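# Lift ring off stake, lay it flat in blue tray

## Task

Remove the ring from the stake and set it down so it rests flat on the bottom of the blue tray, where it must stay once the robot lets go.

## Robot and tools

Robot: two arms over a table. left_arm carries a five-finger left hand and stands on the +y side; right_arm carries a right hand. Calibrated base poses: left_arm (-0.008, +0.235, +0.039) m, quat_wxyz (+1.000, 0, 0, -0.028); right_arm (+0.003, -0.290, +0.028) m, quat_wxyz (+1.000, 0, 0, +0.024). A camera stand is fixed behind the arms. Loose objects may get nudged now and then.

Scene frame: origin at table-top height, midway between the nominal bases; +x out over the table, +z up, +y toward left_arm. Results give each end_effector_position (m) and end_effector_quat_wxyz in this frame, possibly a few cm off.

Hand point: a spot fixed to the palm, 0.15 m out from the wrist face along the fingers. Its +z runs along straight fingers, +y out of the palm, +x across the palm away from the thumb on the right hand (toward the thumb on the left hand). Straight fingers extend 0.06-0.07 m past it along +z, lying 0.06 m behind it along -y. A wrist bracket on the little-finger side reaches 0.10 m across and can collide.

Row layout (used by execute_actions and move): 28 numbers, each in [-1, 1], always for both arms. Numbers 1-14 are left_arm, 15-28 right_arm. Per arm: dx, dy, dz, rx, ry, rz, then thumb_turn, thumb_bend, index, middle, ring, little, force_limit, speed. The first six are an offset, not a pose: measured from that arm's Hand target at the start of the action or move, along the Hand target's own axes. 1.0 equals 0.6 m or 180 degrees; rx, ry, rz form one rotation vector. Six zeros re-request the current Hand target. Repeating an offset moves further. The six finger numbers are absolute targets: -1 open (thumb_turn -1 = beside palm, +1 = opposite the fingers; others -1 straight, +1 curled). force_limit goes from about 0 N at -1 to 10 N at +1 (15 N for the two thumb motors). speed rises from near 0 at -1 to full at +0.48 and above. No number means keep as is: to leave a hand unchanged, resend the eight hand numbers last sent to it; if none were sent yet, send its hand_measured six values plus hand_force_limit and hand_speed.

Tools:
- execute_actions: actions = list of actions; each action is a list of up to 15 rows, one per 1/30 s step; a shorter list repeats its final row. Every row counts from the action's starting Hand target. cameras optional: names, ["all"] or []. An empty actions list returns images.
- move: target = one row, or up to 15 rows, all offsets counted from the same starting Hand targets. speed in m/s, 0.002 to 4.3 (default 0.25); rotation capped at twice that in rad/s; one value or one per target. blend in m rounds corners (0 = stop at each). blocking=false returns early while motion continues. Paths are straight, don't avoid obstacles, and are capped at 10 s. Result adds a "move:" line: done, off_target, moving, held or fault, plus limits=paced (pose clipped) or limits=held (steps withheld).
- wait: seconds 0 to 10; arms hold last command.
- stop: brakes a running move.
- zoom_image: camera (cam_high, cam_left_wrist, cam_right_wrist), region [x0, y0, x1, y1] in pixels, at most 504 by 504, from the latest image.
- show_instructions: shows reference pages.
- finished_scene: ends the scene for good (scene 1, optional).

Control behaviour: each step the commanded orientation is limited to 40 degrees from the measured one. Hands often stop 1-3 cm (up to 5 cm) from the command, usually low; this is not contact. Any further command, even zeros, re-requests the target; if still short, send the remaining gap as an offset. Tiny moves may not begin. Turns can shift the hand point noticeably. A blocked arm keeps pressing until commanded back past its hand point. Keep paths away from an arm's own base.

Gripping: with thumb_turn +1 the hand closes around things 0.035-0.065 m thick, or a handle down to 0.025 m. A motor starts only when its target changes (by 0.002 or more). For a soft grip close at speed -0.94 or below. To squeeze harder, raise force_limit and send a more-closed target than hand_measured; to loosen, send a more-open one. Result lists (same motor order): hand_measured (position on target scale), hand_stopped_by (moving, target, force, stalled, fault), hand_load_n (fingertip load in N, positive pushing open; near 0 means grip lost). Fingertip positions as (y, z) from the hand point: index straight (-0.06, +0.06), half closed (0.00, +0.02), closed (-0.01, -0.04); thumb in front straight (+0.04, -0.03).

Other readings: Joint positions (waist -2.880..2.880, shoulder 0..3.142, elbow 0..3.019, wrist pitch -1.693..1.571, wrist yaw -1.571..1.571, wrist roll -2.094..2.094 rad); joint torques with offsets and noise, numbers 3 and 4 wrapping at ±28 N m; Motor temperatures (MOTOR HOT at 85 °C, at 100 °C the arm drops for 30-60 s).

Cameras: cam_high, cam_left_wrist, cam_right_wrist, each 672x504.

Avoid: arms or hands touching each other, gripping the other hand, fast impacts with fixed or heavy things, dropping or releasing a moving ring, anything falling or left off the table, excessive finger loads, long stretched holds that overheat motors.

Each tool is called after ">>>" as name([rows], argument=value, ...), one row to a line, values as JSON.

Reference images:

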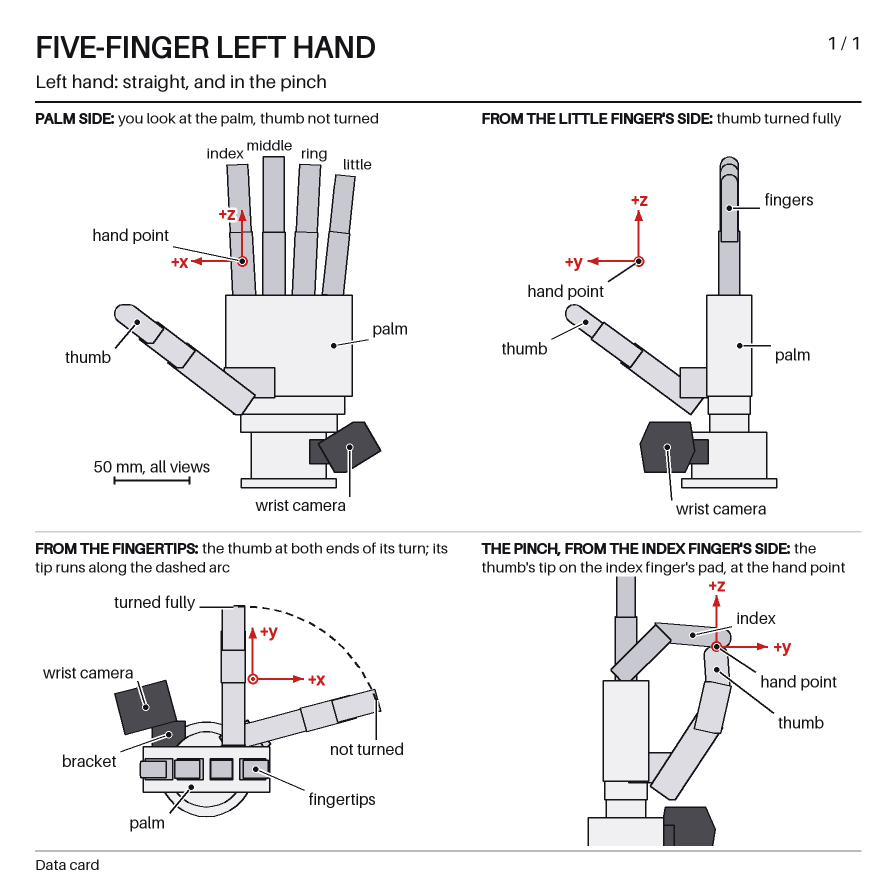

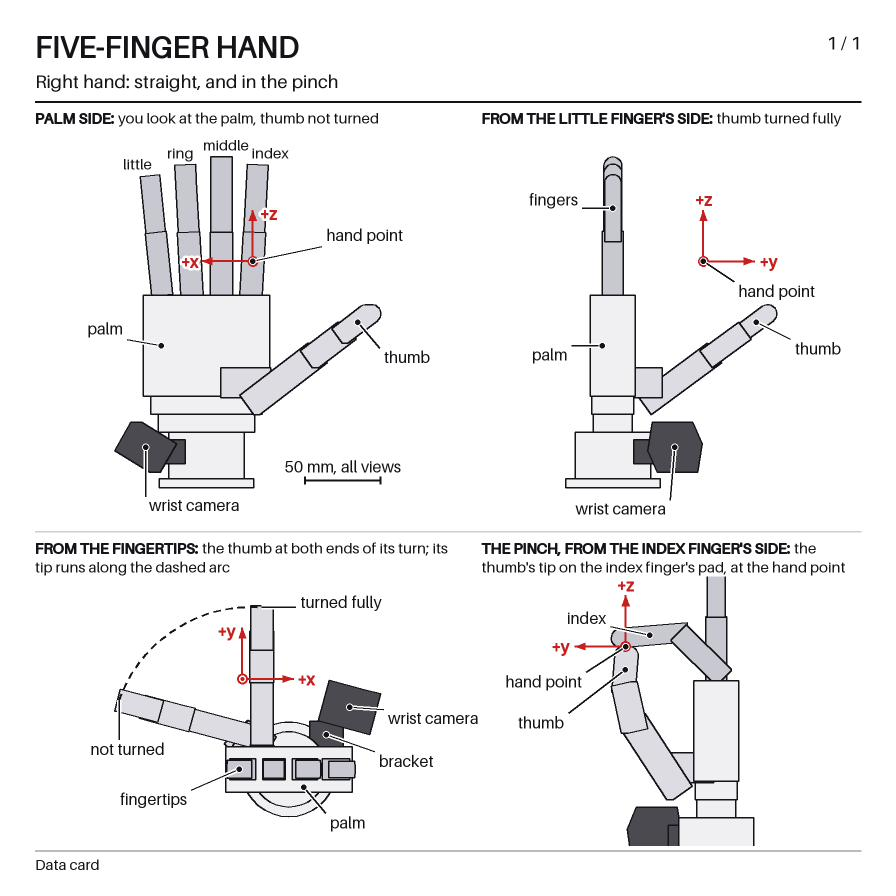

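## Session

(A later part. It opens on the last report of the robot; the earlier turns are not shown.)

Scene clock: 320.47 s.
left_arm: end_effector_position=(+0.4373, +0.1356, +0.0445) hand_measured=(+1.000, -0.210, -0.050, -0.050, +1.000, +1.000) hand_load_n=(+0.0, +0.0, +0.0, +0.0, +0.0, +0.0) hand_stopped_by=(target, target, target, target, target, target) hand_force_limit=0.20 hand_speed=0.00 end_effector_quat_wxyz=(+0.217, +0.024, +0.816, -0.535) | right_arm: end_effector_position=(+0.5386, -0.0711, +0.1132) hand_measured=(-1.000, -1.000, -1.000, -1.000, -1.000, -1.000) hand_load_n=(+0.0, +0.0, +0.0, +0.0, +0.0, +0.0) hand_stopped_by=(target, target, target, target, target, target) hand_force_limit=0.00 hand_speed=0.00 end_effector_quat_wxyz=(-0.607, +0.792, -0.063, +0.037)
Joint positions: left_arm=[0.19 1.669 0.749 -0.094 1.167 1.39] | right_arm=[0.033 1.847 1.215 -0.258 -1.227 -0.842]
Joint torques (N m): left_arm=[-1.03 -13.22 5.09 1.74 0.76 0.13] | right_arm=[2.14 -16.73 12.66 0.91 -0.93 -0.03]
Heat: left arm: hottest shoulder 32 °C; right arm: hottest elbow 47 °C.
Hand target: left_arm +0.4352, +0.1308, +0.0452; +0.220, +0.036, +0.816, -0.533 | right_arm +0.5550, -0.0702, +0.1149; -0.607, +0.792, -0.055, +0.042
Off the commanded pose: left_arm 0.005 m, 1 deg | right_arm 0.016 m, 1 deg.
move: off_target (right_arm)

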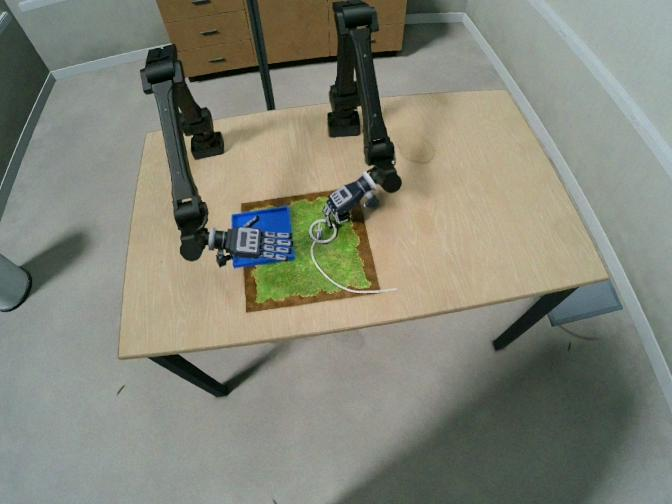

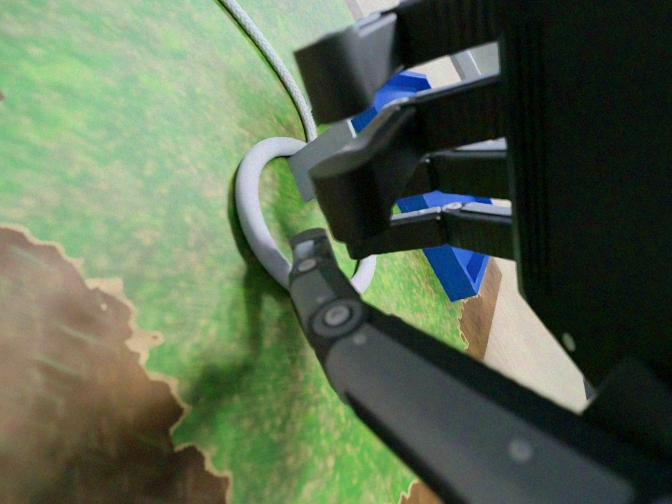

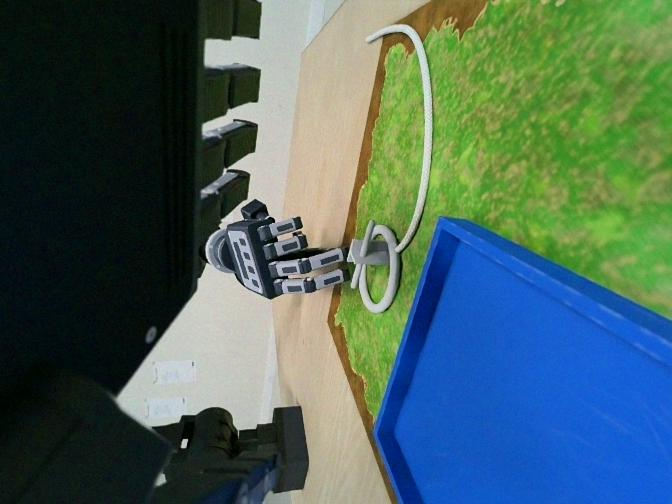

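>>> move([
  [0.027,0.0267,0.0095,0,0,0,1,-0.21,-0.05,-0.05,1,1,0.2,0,0,0,0,0,0,0,-1,-1,-1,-1,-1,-1,0,0],
], speed=0.06, cameras=["cam_left_wrist","cam_high","cam_right_wrist"])

>>> zoom_image(camera="cam_left_wrist", region=[210, 90, 400, 310])

>>> zoom_image(camera="cam_high", region=[305, 215, 345, 245])

>>> zoom_image(camera="cam_right_wrist", region=[330, 200, 420, 310])

Scene clock: 322.37 s.
left_arm: end_effector_position=(+0.4331, +0.1351, +0.0352) hand_measured=(+1.000, -0.210, -0.050, -0.050, +1.000, +1.000) hand_load_n=(+0.0, +0.0, +0.0, +0.0, +0.0, +0.0) hand_stopped_by=(target, target, target, target, target, target) hand_force_limit=0.20 hand_speed=0.00 end_effector_quat_wxyz=(+0.229, +0.034, +0.814, -0.532) | right_arm: end_effector_position=(+0.5386, -0.0711, +0.1132) hand_measured=(-1.000, -1.000, -1.000, -1.000, -1.000, -1.000) hand_load_n=(-0.5, +0.0, +0.0, -0.5, +0.0, +0.0) hand_stopped_by=(target, target, target, target, target, target) hand_force_limit=0.00 hand_speed=0.00 end_effector_quat_wxyz=(-0.607, +0.792, -0.063, +0.037)
Joint positions: left_arm=[0.19 1.68 0.715 -0.021 1.167 1.395] | right_arm=[0.033 1.847 1.215 -0.258 -1.227 -0.842]
Joint torques (N m): left_arm=[-0.97 -10.58 4.88 1.8 0.75 0.11] | right_arm=[1.73 -16.62 12.55 0.95 -0.92 -0.03]
Heat: left arm: hottest shoulder 32 °C; right arm: hottest elbow 47 °C.
Hand target: left_arm +0.4272, +0.1298, +0.0232; +0.221, +0.036, +0.816, -0.533 | right_arm +0.5550, -0.0702, +0.1149; -0.607, +0.792, -0.055, +0.042
Off the commanded pose: left_arm 0.014 m, 1 deg | right_arm 0.016 m, 1 deg.
move: off_target (left_arm, right_arm)

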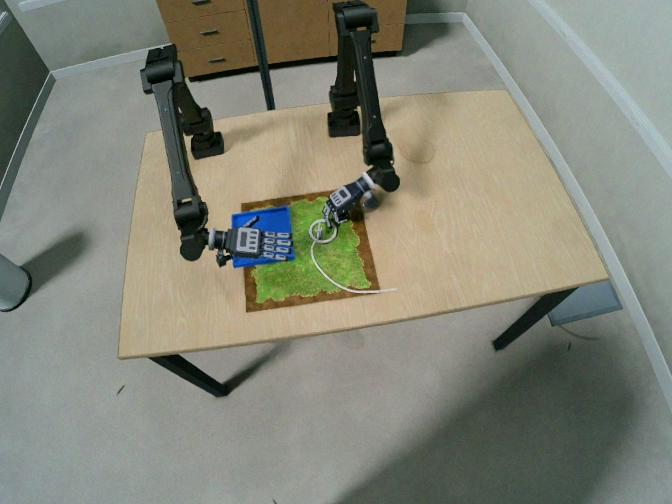

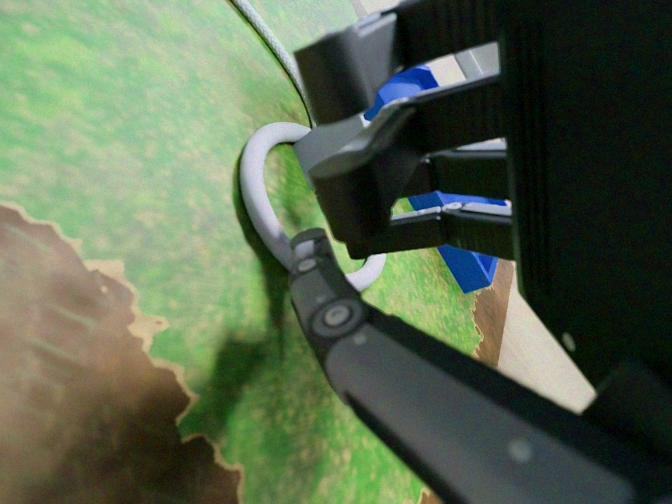

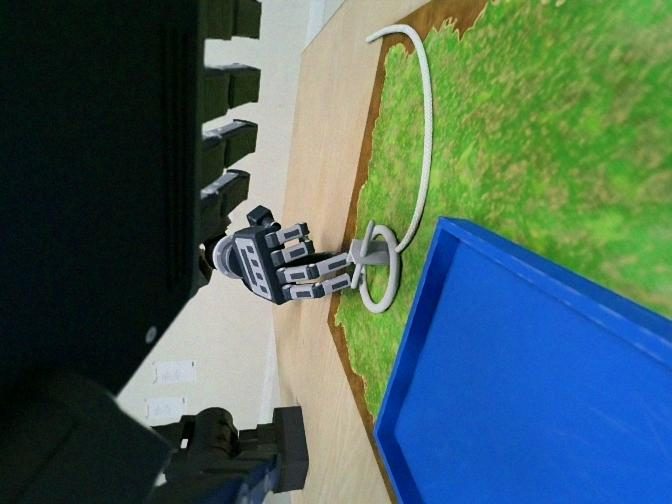

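Scaled by 2.291 from the camera's 672x504 image, which has a finer 960x720 frame.

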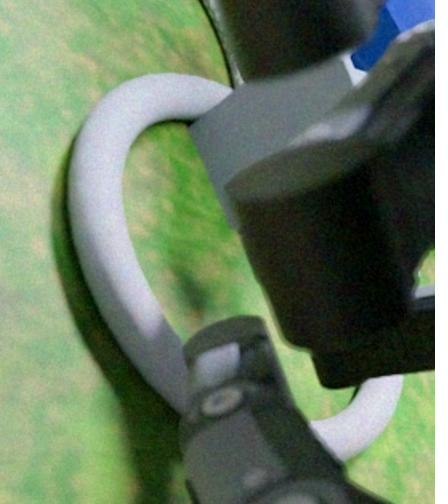

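Scaled by 12.600 from the camera's 672x504 image, which has a finer 960x720 frame.

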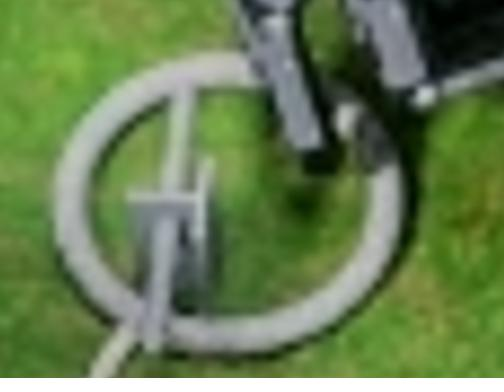

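Scaled by 4.582 from the camera's 672x504 image, which has a finer 960x720 frame.

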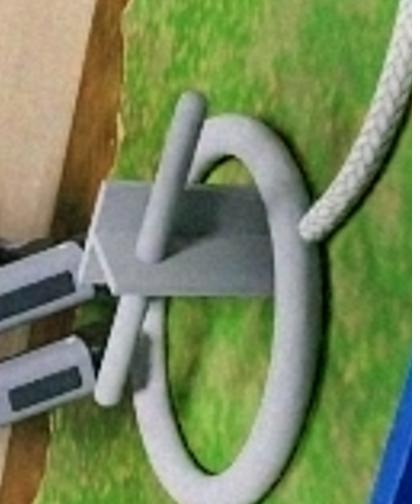

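>>> move([
  [0.0138,0.0182,0.0118,0,0,0,1,-0.21,-0.05,-0.05,1,1,0.2,0,0,0,0,0,0,0,-1,-1,-1,-1,-1,-1,0,0],
], speed=0.06, cameras=["cam_left_wrist","cam_high","cam_right_wrist"])

>>> zoom_image(camera="cam_left_wrist", region=[210, 90, 400, 310])

>>> zoom_image(camera="cam_high", region=[305, 215, 345, 245])

>>> zoom_image(camera="cam_right_wrist", region=[330, 200, 420, 310])

Scene clock: 323.93 s.
left_arm: end_effector_position=(+0.4327, +0.1326, +0.0203) hand_measured=(+1.000, -0.210, -0.050, -0.050, +1.000, +1.000) hand_load_n=(+0.0, +0.0, +0.0, +0.0, +0.0, +0.0) hand_stopped_by=(target, target, target, target, target, target) hand_force_limit=0.20 hand_speed=0.00 end_effector_quat_wxyz=(+0.234, +0.040, +0.814, -0.531) | right_arm: end_effector_position=(+0.5386, -0.0711, +0.1132) hand_measured=(-1.000, -1.000, -1.000, -1.000, -1.000, -1.000) hand_load_n=(+0.0, +0.0, +0.0, +0.0, -0.5, -0.5) hand_stopped_by=(target, target, target, target, target, target) hand_force_limit=0.00 hand_speed=0.00 end_effector_quat_wxyz=(-0.607, +0.792, -0.063, +0.037)
Joint positions: left_arm=[0.183 1.718 0.701 0.047 1.163 1.395] | right_arm=[0.033 1.847 1.215 -0.258 -1.227 -0.842]
Joint torques (N m): left_arm=[-1.03 -10.58 4.51 1.81 0.73 -0.02] | right_arm=[0.85 -16.5 12.59 0.94 -0.95 -0.01]
Heat: left arm: hottest shoulder 32 °C; right arm: hottest elbow 47 °C.
Hand target: left_arm +0.4253, +0.1268, +0.0083; +0.221, +0.036, +0.816, -0.533 | right_arm +0.5550, -0.0702, +0.1149; -0.607, +0.792, -0.055, +0.042
Off the commanded pose: left_arm 0.015 m, 2 deg | right_arm 0.016 m, 1 deg.
move: off_target (left_arm, right_arm)

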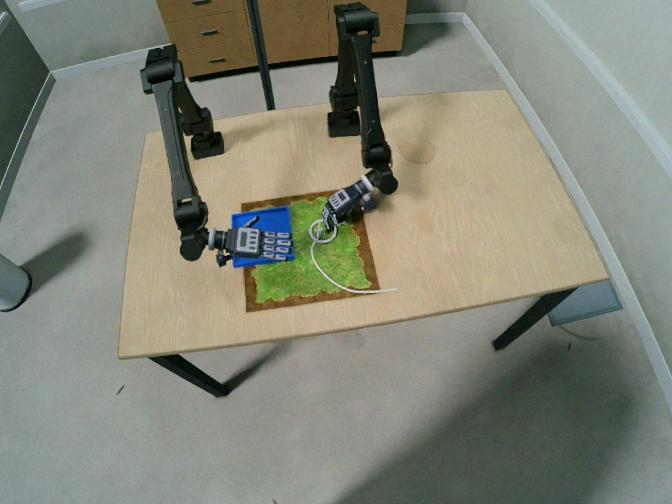

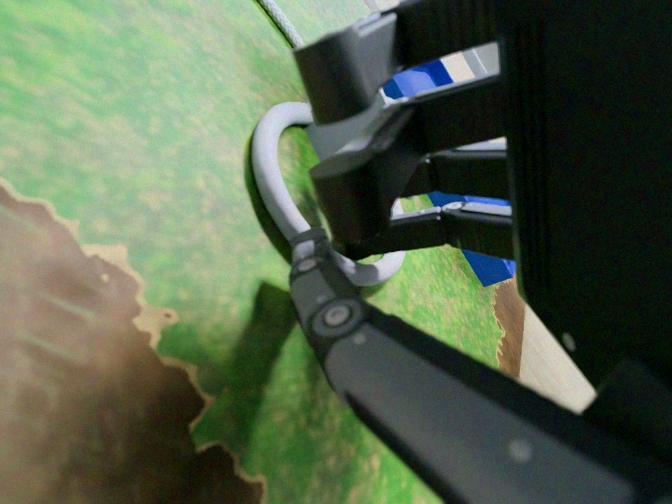

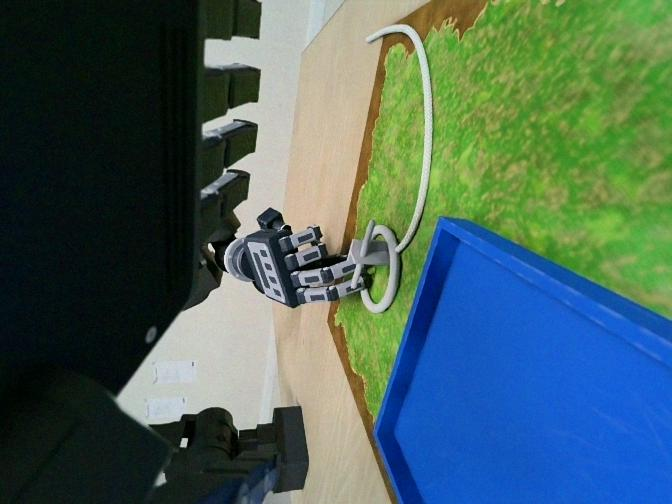

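Scaled by 2.291 from the camera's 672x504 image, which has a finer 960x720 frame.

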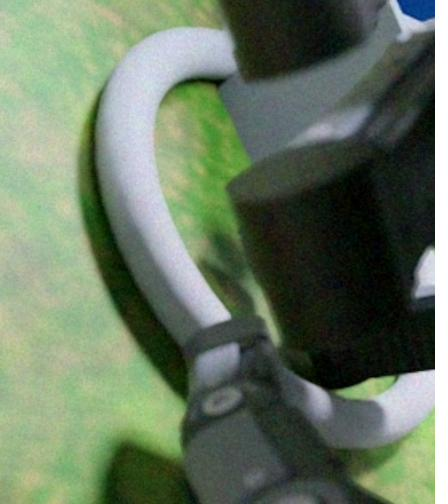

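Scaled by 12.600 from the camera's 672x504 image, which has a finer 960x720 frame.

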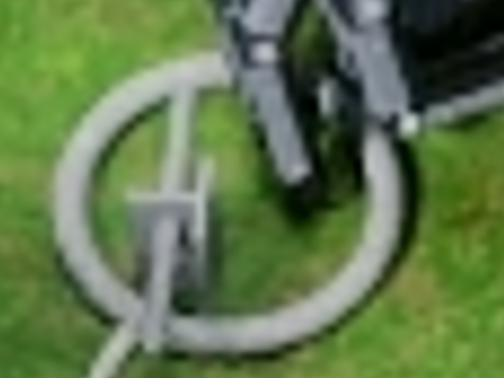

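Scaled by 4.582 from the camera's 672x504 image, which has a finer 960x720 frame.

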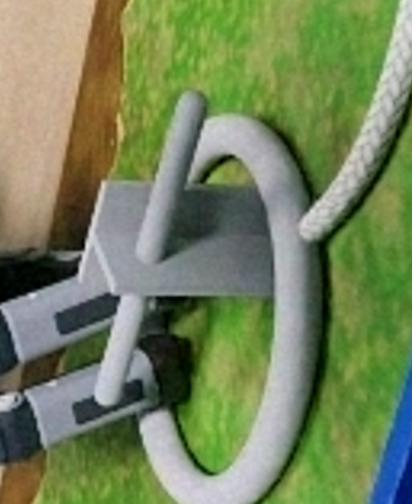

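>>> move([
  [0.0066,0.0142,0.0056,0,0,0,1,-0.21,-0.05,-0.05,1,1,0.2,0,0,0,0,0,0,0,-1,-1,-1,-1,-1,-1,0,0],
], speed=0.06, cameras=["cam_left_wrist","cam_high","cam_right_wrist"])

>>> zoom_image(camera="cam_left_wrist", region=[210, 90, 400, 310])

>>> zoom_image(camera="cam_right_wrist", region=[330, 200, 420, 310])

Scene clock: 325.67 s.
left_arm: end_effector_position=(+0.4358, +0.1319, +0.0187) hand_measured=(+1.000, -0.210, -0.050, -0.050, +1.000, +1.000) hand_load_n=(+0.0, +0.0, +0.0, +0.0, +0.0, +0.0) hand_stopped_by=(target, target, target, target, target, target) hand_force_limit=0.20 hand_speed=0.00 end_effector_quat_wxyz=(+0.240, +0.046, +0.810, -0.533) | right_arm: end_effector_position=(+0.5386, -0.0711, +0.1132) hand_measured=(-1.000, -1.000, -1.000, -1.000, -1.000, -1.000) hand_load_n=(+0.0, +0.0, +0.0, +0.0, +0.0, +0.0) hand_stopped_by=(target, target, target, target, target, target) hand_force_limit=0.00 hand_speed=0.00 end_effector_quat_wxyz=(-0.607, +0.792, -0.063, +0.037)
Joint positions: left_arm=[0.183 1.731 0.701 0.077 1.172 1.395] | right_arm=[0.033 1.847 1.215 -0.258 -1.227 -0.842]
Joint torques (N m): left_arm=[-1.2 -9.47 4.21 1.73 0.31 -0.02] | right_arm=[1.55 -16.85 12.51 1.05 -0.91 -0.05]
Heat: left arm: hottest shoulder 32 °C; right arm: hottest elbow 47 °C.
Hand target: left_arm +0.4253, +0.1268, -0.0017; +0.221, +0.036, +0.816, -0.533 | right_arm +0.5550, -0.0702, +0.1149; -0.607, +0.792, -0.055, +0.042
Off the commanded pose: left_arm 0.024 m, 3 deg | right_arm 0.016 m, 1 deg.
move: off_target (left_arm, right_arm)

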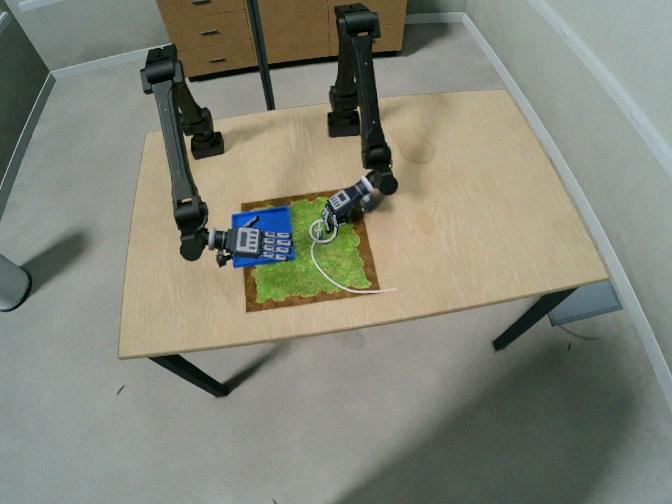

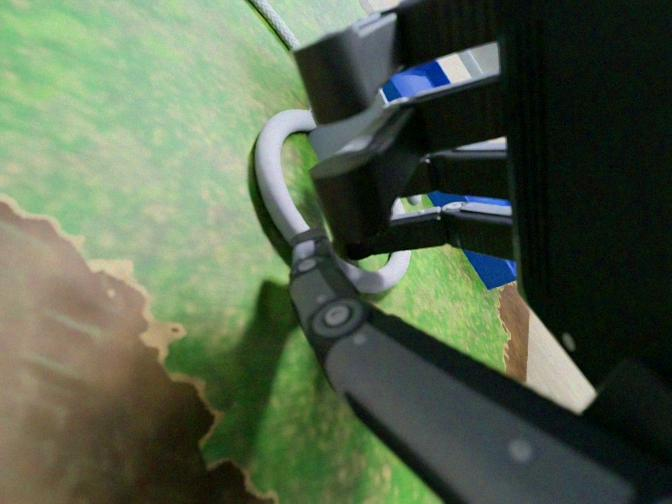

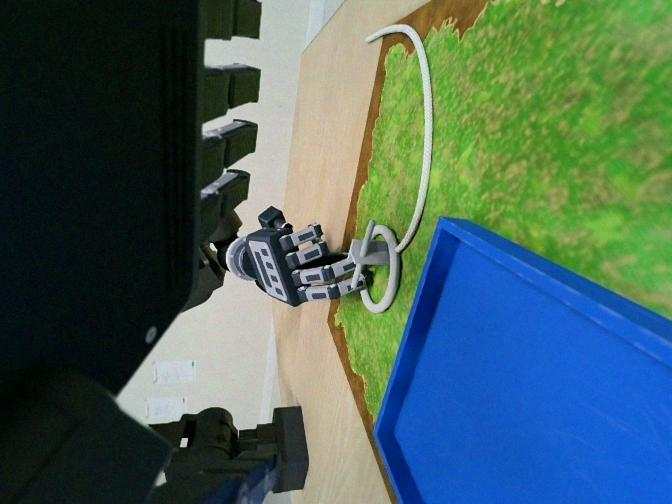

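Scaled by 2.291 from the camera's 672x504 image, which has a finer 960x720 frame.

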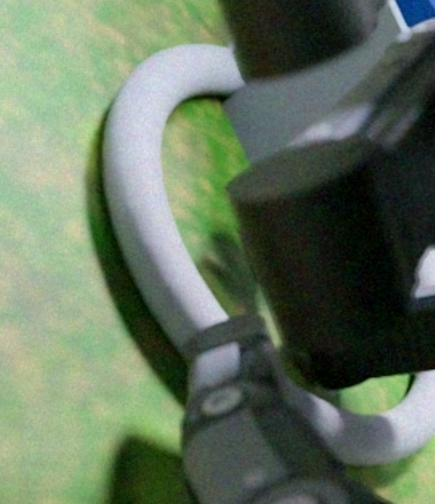

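Scaled by 4.582 from the camera's 672x504 image, which has a finer 960x720 frame.

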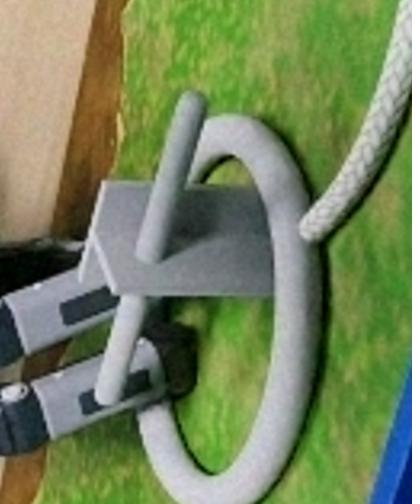

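>>> move([
  [-0.01,-0.0213,-0.0084,0,0,0,1,-0.21,-0.05,-0.05,1,1,0.2,0,0,0,0,0,0,0,-1,-1,-1,-1,-1,-1,0,0],
  [-0.0083,-0.016,-0.024,0,0,0,1,-0.21,-0.05,-0.05,1,1,0.2,0,0,0,0,0,0,0,-1,-1,-1,-1,-1,-1,0,0],
  [0.003,0.0082,-0.0145,0,0,0,1,-0.21,-0.05,-0.05,1,1,0.2,0,0,0,0,0,0,0,-1,-1,-1,-1,-1,-1,0,0],
], speed=0.06, cameras=["cam_left_wrist","cam_high","cam_right_wrist"])

>>> zoom_image(camera="cam_left_wrist", region=[210, 90, 400, 310])

>>> zoom_image(camera="cam_high", region=[305, 215, 345, 245])

>>> zoom_image(camera="cam_right_wrist", region=[330, 200, 420, 310])

Scene clock: 328.73 s.
left_arm: end_effector_position=(+0.4301, +0.1310, +0.0181) hand_measured=(+1.000, -0.210, -0.050, -0.050, +1.000, +1.000) hand_load_n=(+0.0, +0.0, +0.0, +0.0, +0.0, +0.0) hand_stopped_by=(target, target, target, target, target, target) hand_force_limit=0.20 hand_speed=0.00 end_effector_quat_wxyz=(+0.235, +0.055, +0.809, -0.536) | right_arm: end_effector_position=(+0.5386, -0.0711, +0.1132) hand_measured=(-1.000, -1.000, -1.000, -1.000, -1.000, -1.000) hand_load_n=(+0.0, +0.0, +0.0, +0.0, +0.0, +0.0) hand_stopped_by=(target, target, target, target, target, target) hand_force_limit=0.00 hand_speed=0.00 end_effector_quat_wxyz=(-0.607, +0.792, -0.063, +0.037)
Joint positions: left_arm=[0.186 1.729 0.701 0.032 1.187 1.443] | right_arm=[0.033 1.847 1.215 -0.258 -1.227 -0.842]
Joint torques (N m): left_arm=[0.38 -9.11 4.45 1.55 0.29 0.03] | right_arm=[1.2 -16.15 12.56 0.85 -0.91 -0.02]
Heat: left arm: hottest shoulder 32 °C; right arm: hottest elbow 47 °C.
Hand target: left_arm +0.4223, +0.1363, -0.0038; +0.221, +0.036, +0.816, -0.533 | right_arm +0.5550, -0.0702, +0.1149; -0.607, +0.792, -0.055, +0.042
Off the commanded pose: left_arm 0.024 m, 3 deg | right_arm 0.016 m, 1 deg.
move: off_target (left_arm, right_arm)

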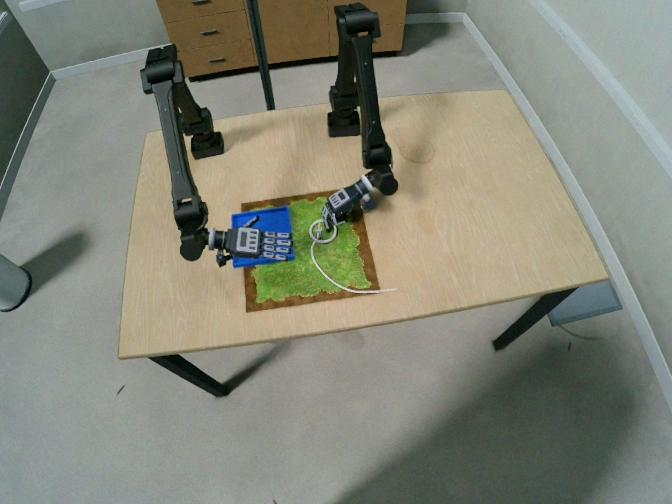

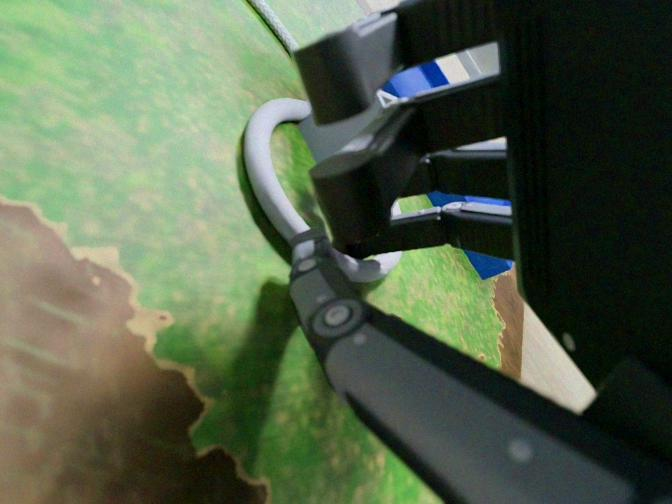

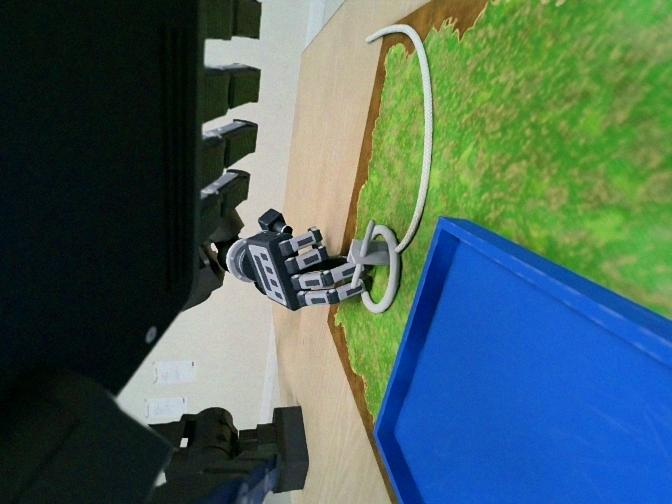

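Scaled by 2.291 from the camera's 672x504 image, which has a finer 960x720 frame.

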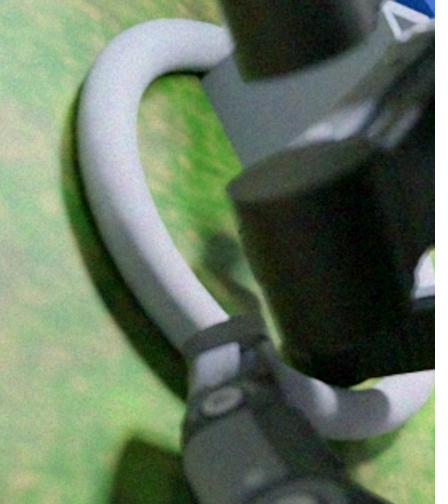

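Scaled by 12.600 from the camera's 672x504 image, which has a finer 960x720 frame.

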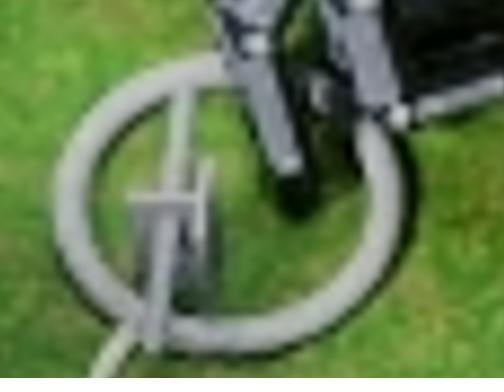

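Scaled by 4.582 from the camera's 672x504 image, which has a finer 960x720 frame.

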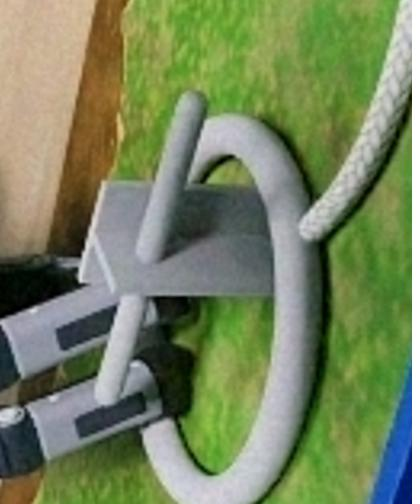

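>>> move([
  [-0.0133,-0.0285,-0.0112,0,0,0,1,-0.21,-0.05,-0.05,1,1,0.2,0,0,0,0,0,0,0,-1,-1,-1,-1,-1,-1,0,0],
  [-0.0113,-0.0208,-0.0333,0,0,0,1,-0.21,-0.05,-0.05,1,1,0.2,0,0,0,0,0,0,0,-1,-1,-1,-1,-1,-1,0,0],
], speed=0.1, cameras=["cam_high"])

>>> zoom_image(camera="cam_high", region=[305, 215, 345, 245])

Scene clock: 331.37 s.
left_arm: end_effector_position=(+0.4187, +0.1426, +0.0253) hand_measured=(+1.000, -0.210, -0.050, -0.050, +1.000, +1.000) hand_load_n=(+0.5, +0.0, +1.0, +0.0, +0.0, +0.0) hand_stopped_by=(target, target, target, target, target, target) hand_force_limit=0.20 hand_speed=0.00 end_effector_quat_wxyz=(+0.223, +0.044, +0.810, -0.541) | right_arm: end_effector_position=(+0.5386, -0.0711, +0.1132) hand_measured=(-1.000, -1.000, -1.000, -1.000, -1.000, -1.000) hand_load_n=(+0.0, +0.0, +0.0, +0.0, +0.0, +0.0) hand_stopped_by=(target, target, target, target, target, target) hand_force_limit=0.00 hand_speed=0.00 end_effector_quat_wxyz=(-0.607, +0.792, -0.063, +0.037)
Joint positions: left_arm=[0.221 1.698 0.705 -0.1 1.207 1.511] | right_arm=[0.033 1.847 1.215 -0.258 -1.227 -0.842]
Joint torques (N m): left_arm=[0.62 -11.11 5.59 0.62 0.14 0.18] | right_arm=[0.91 -16.38 12.59 0.81 -0.94 -0.03]
Heat: left arm: hottest shoulder 32 °C; right arm: hottest elbow 47 °C.
Hand target: left_arm +0.4182, +0.1499, +0.0163; +0.221, +0.036, +0.816, -0.533 | right_arm +0.5550, -0.0702, +0.1149; -0.607, +0.792, -0.055, +0.042
Off the commanded pose: left_arm 0.012 m, 2 deg | right_arm 0.016 m, 1 deg.
move: off_target (left_arm, right_arm)
Images, in order (width x height): cam_high 672x504.

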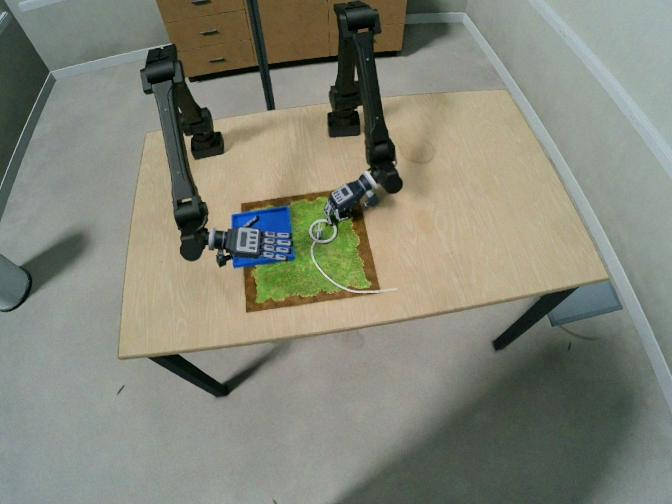

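Scaled by 12.600 from the camera's 672x504 image, which has a finer 960x720 frame.

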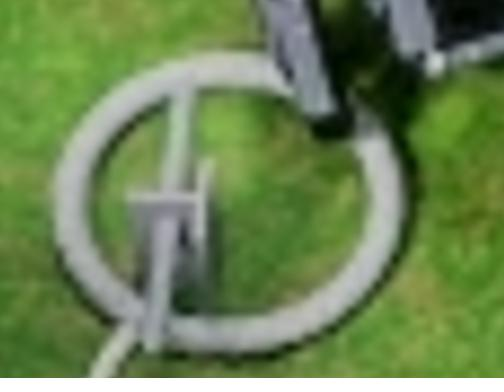

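>>> move([
  [-0.0173,-0.0132,-0.005,0,0,0,1,-0.21,-0.05,-0.05,1,1,0.2,0,0,0,0,0,0,0,-1,-1,-1,-1,-1,-1,0,0],
], speed=0.1, cameras=["cam_high"])

Scene clock: 333.60 s.
left_arm: end_effector_position=(+0.4138, +0.1433, +0.0244) hand_measured=(+1.000, -0.210, -0.050, -0.050, +1.000, +1.000) hand_load_n=(+0.5, +0.0, +0.0, +0.5, +0.0, +0.0) hand_stopped_by=(target, target, target, target, target, target) hand_force_limit=0.20 hand_speed=0.00 end_effector_quat_wxyz=(+0.212, +0.035, +0.814, -0.539) | right_arm: end_effector_position=(+0.5386, -0.0711, +0.1132) hand_measured=(-1.000, -1.000, -1.000, -1.000, -1.000, -1.000) hand_load_n=(+0.0, +0.0, +0.0, +0.0, -0.5, +0.0) hand_stopped_by=(target, target, target, target, target, target) hand_force_limit=0.00 hand_speed=0.00 end_effector_quat_wxyz=(-0.607, +0.792, -0.063, +0.037)
Joint positions: left_arm=[0.222 1.693 0.709 -0.145 1.199 1.517] | right_arm=[0.033 1.847 1.215 -0.258 -1.227 -0.842]
Joint torques (N m): left_arm=[0.56 -12.28 7.17 0.7 0.58 0.11] | right_arm=[1.32 -17.14 12.59 0.91 -0.98 0.02]
Heat: left arm: hottest shoulder 32 °C; right arm: hottest elbow 47 °C.
Hand target: left_arm +0.4244, +0.1508, +0.0283; +0.221, +0.036, +0.816, -0.533 | right_arm +0.5550, -0.0702, +0.1149; -0.607, +0.792, -0.055, +0.042
Off the commanded pose: left_arm 0.014 m, 1 deg | right_arm 0.016 m, 1 deg.
move: off_target (left_arm, right_arm)
Images, in order (width x height): cam_high 672x504.

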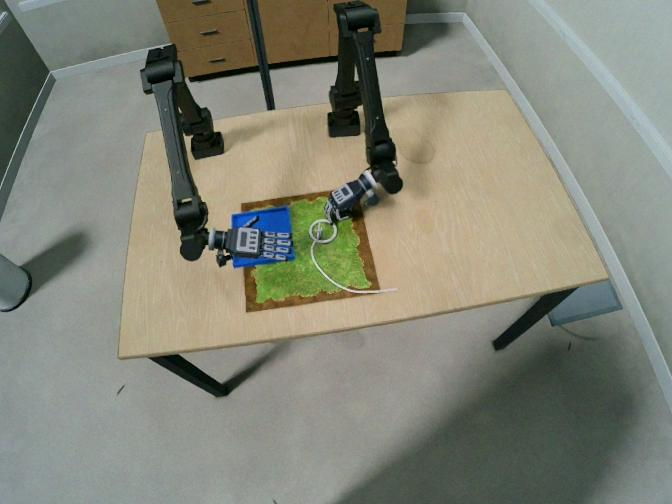

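>>> move([
  [-0.0233,-0.0062,0.002,0,0,0,1,-0.21,-0.05,-0.05,1,1,0.2,0,0,0,0,0,0,0,-1,-1,-1,-1,-1,-1,0,0],
], speed=0.1, cameras=["cam_high"])

>>> zoom_image(camera="cam_high", region=[305, 215, 345, 245])

Scene clock: 334.87 s.
left_arm: end_effector_position=(+0.4222, +0.1457, +0.0288) hand_measured=(+1.000, -0.210, -0.050, -0.050, +1.000, +1.000) hand_load_n=(+0.0, +0.5, +0.0, +0.0, +0.0, +0.0) hand_stopped_by=(target, target, target, target, target, target) hand_force_limit=0.20 hand_speed=0.00 end_effector_quat_wxyz=(+0.212, +0.034, +0.816, -0.536) | right_arm: end_effector_position=(+0.5386, -0.0711, +0.1132) hand_measured=(-1.000, -1.000, -1.000, -1.000, -1.000, -1.000) hand_load_n=(+0.0, +0.0, -0.5, +0.0, +0.0, +0.0) hand_stopped_by=(target, target, target, target, target, target) hand_force_limit=0.00 hand_speed=0.00 end_effector_quat_wxyz=(-0.607, +0.792, -0.063, +0.037)
Joint positions: left_arm=[0.222 1.693 0.735 -0.172 1.191 1.518] | right_arm=[0.033 1.847 1.215 -0.258 -1.227 -0.842]
Joint torques (N m): left_arm=[0.38 -12.63 8.08 0.83 0.83 -0.02] | right_arm=[1.61 -16.73 12.77 0.9 -0.89 -0.05]
Heat: left arm: hottest shoulder 32 °C; right arm: hottest elbow 47 °C.
Hand target: left_arm +0.4362, +0.1506, +0.0365; +0.221, +0.036, +0.816, -0.533 | right_arm +0.5550, -0.0702, +0.1149; -0.607, +0.792, -0.055, +0.042
Off the commanded pose: left_arm 0.017 m, 1 deg | right_arm 0.016 m, 1 deg.
move: off_target (left_arm, right_arm)
Images, in order (width x height): cam_high 672x504.

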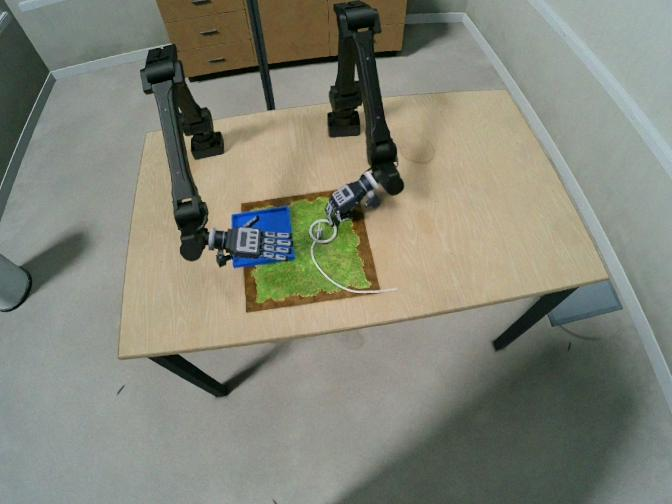

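Scaled by 12.600 from the camera's 672x504 image, which has a finer 960x720 frame.

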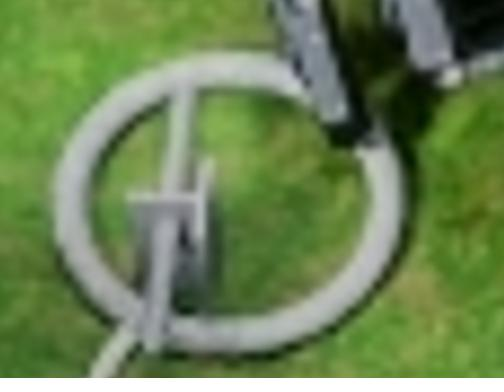

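>>> move([
  [-0.0017,0.0132,0.0183,0,0,0,1,-0.21,-0.05,-0.05,1,1,0.2,0,0,0,0,0,0,0,-1,-1,-1,-1,-1,-1,0,0],
], speed=0.1, cameras=["cam_high"])

>>> zoom_image(camera="cam_high", region=[305, 215, 345, 245])

Scene clock: 337.00 s.
left_arm: end_effector_position=(+0.4312, +0.1473, +0.0292) hand_measured=(+1.000, -0.210, -0.050, -0.050, +1.000, +1.000) hand_load_n=(+0.0, +0.0, +0.0, +0.0, +0.0, +0.0) hand_stopped_by=(target, target, target, target, target, target) hand_force_limit=0.20 hand_speed=0.00 end_effector_quat_wxyz=(+0.221, +0.033, +0.816, -0.533) | right_arm: end_effector_position=(+0.5386, -0.0711, +0.1132) hand_measured=(-1.000, -1.000, -1.000, -1.000, -1.000, -1.000) hand_load_n=(-0.5, +0.0, +0.0, +0.0, +0.0, +0.0) hand_stopped_by=(target, target, target, target, target, target) hand_force_limit=0.00 hand_speed=0.00 end_effector_quat_wxyz=(-0.607, +0.792, -0.063, +0.037)
Joint positions: left_arm=[0.221 1.701 0.741 -0.124 1.184 1.485] | right_arm=[0.033 1.847 1.215 -0.258 -1.227 -0.842]
Joint torques (N m): left_arm=[-0.91 -10.17 7.99 1.77 0.72 -0.06] | right_arm=[1.73 -16.21 12.57 1.17 -0.95 -0.06]
Heat: left arm: hottest shoulder 32 °C; right arm: hottest elbow 47 °C.
Hand target: left_arm +0.4431, +0.1445, +0.0266; +0.221, +0.036, +0.816, -0.533 | right_arm +0.5550, -0.0702, +0.1149; -0.607, +0.792, -0.055, +0.042
Off the commanded pose: left_arm 0.012 m, 0 deg | right_arm 0.016 m, 1 deg.
move: off_target (left_arm, right_arm)
Images, in order (width x height): cam_high 672x504.

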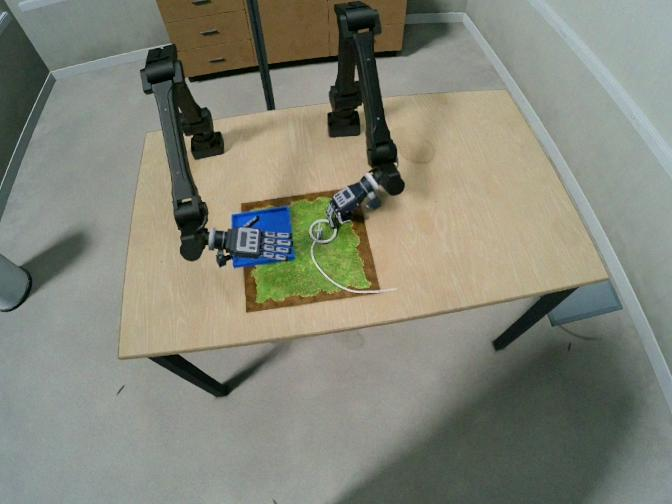

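Scaled by 12.600 from the camera's 672x504 image, which has a finer 960x720 frame.

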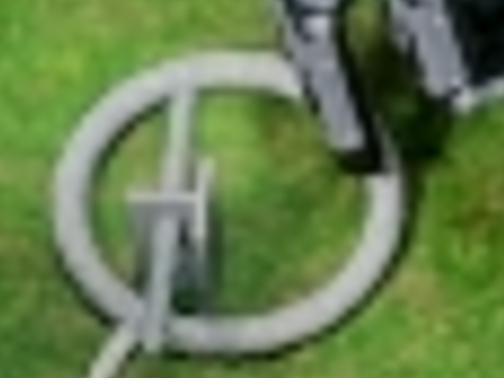

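>>> move([
  [0.0185,0.0192,0.0188,0,0,0,1,-0.21,-0.05,-0.05,1,1,0.2,0,0,0,0,0,0,0,-1,-1,-1,-1,-1,-1,0,0],
], speed=0.1, cameras=["cam_left_wrist","cam_high","cam_right_wrist"])

>>> zoom_image(camera="cam_left_wrist", region=[210, 90, 400, 310])

>>> zoom_image(camera="cam_high", region=[305, 215, 345, 245])

>>> zoom_image(camera="cam_right_wrist", region=[330, 200, 420, 310])

Scene clock: 338.70 s.
left_arm: end_effector_position=(+0.4406, +0.1418, +0.0195) hand_measured=(+1.000, -0.210, -0.050, -0.050, +1.000, +1.000) hand_load_n=(+0.0, +0.0, +0.0, -0.5, +0.0, +0.0) hand_stopped_by=(target, target, target, target, target, target) hand_force_limit=0.20 hand_speed=0.00 end_effector_quat_wxyz=(+0.231, +0.040, +0.813, -0.533) | right_arm: end_effector_position=(+0.5386, -0.0711, +0.1132) hand_measured=(-1.000, -1.000, -1.000, -1.000, -1.000, -1.000) hand_load_n=(-0.5, +0.0, +0.0, +0.0, +0.0, +0.0) hand_stopped_by=(target, target, target, target, target, target) hand_force_limit=0.00 hand_speed=0.00 end_effector_quat_wxyz=(-0.607, +0.792, -0.063, +0.037)
Joint positions: left_arm=[0.205 1.74 0.741 -0.026 1.179 1.447] | right_arm=[0.033 1.847 1.215 -0.258 -1.227 -0.842]
Joint torques (N m): left_arm=[-1.08 -10.58 5.89 1.77 0.57 -0.07] | right_arm=[1.32 -16.85 12.77 0.95 -0.95 -0.04]
Heat: left arm: hottest shoulder 32 °C; right arm: hottest elbow 47 °C.
Hand target: left_arm +0.4400, +0.1375, +0.0084; +0.221, +0.036, +0.816, -0.533 | right_arm +0.5550, -0.0702, +0.1149; -0.607, +0.792, -0.055, +0.042
Off the commanded pose: left_arm 0.012 m, 1 deg | right_arm 0.016 m, 1 deg.
move: off_target (left_arm, right_arm)

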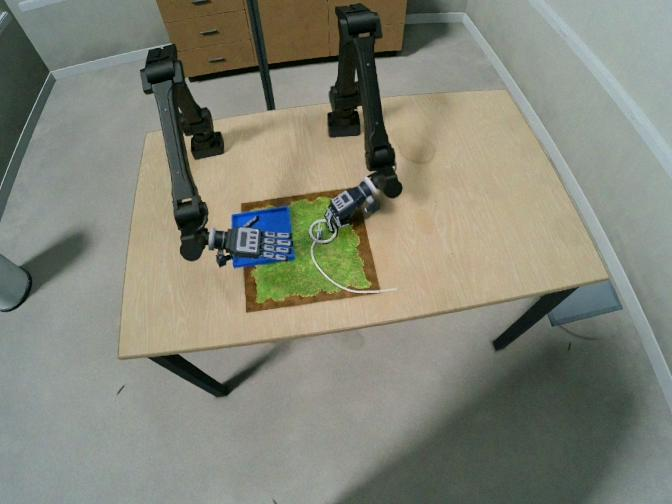

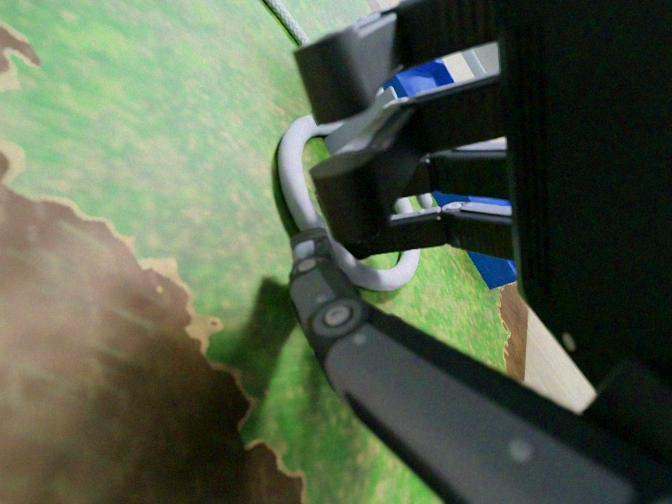

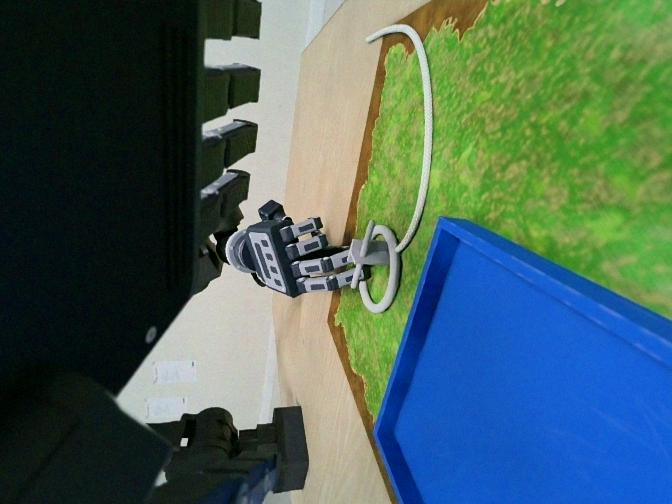

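Scaled by 2.291 from the camera's 672x504 image, which has a finer 960x720 frame.

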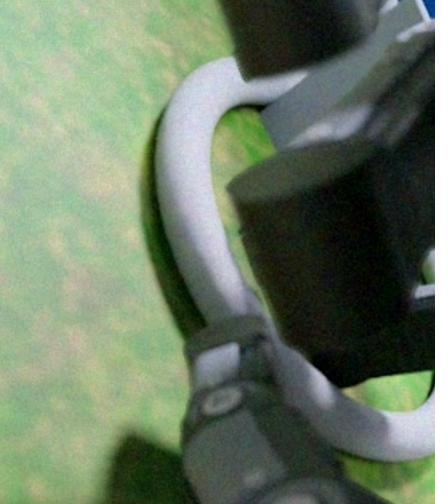

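Scaled by 12.600 from the camera's 672x504 image, which has a finer 960x720 frame.

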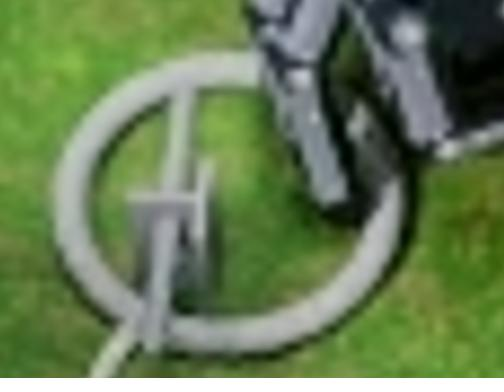

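Scaled by 4.582 from the camera's 672x504 image, which has a finer 960x720 frame.

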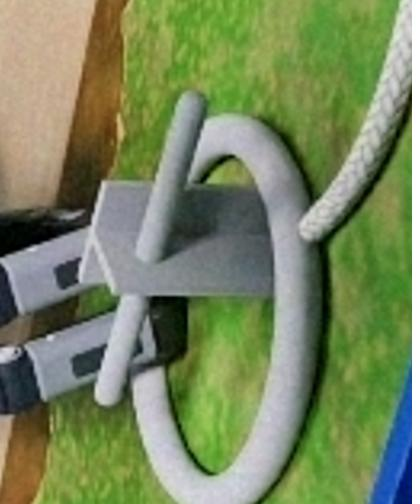

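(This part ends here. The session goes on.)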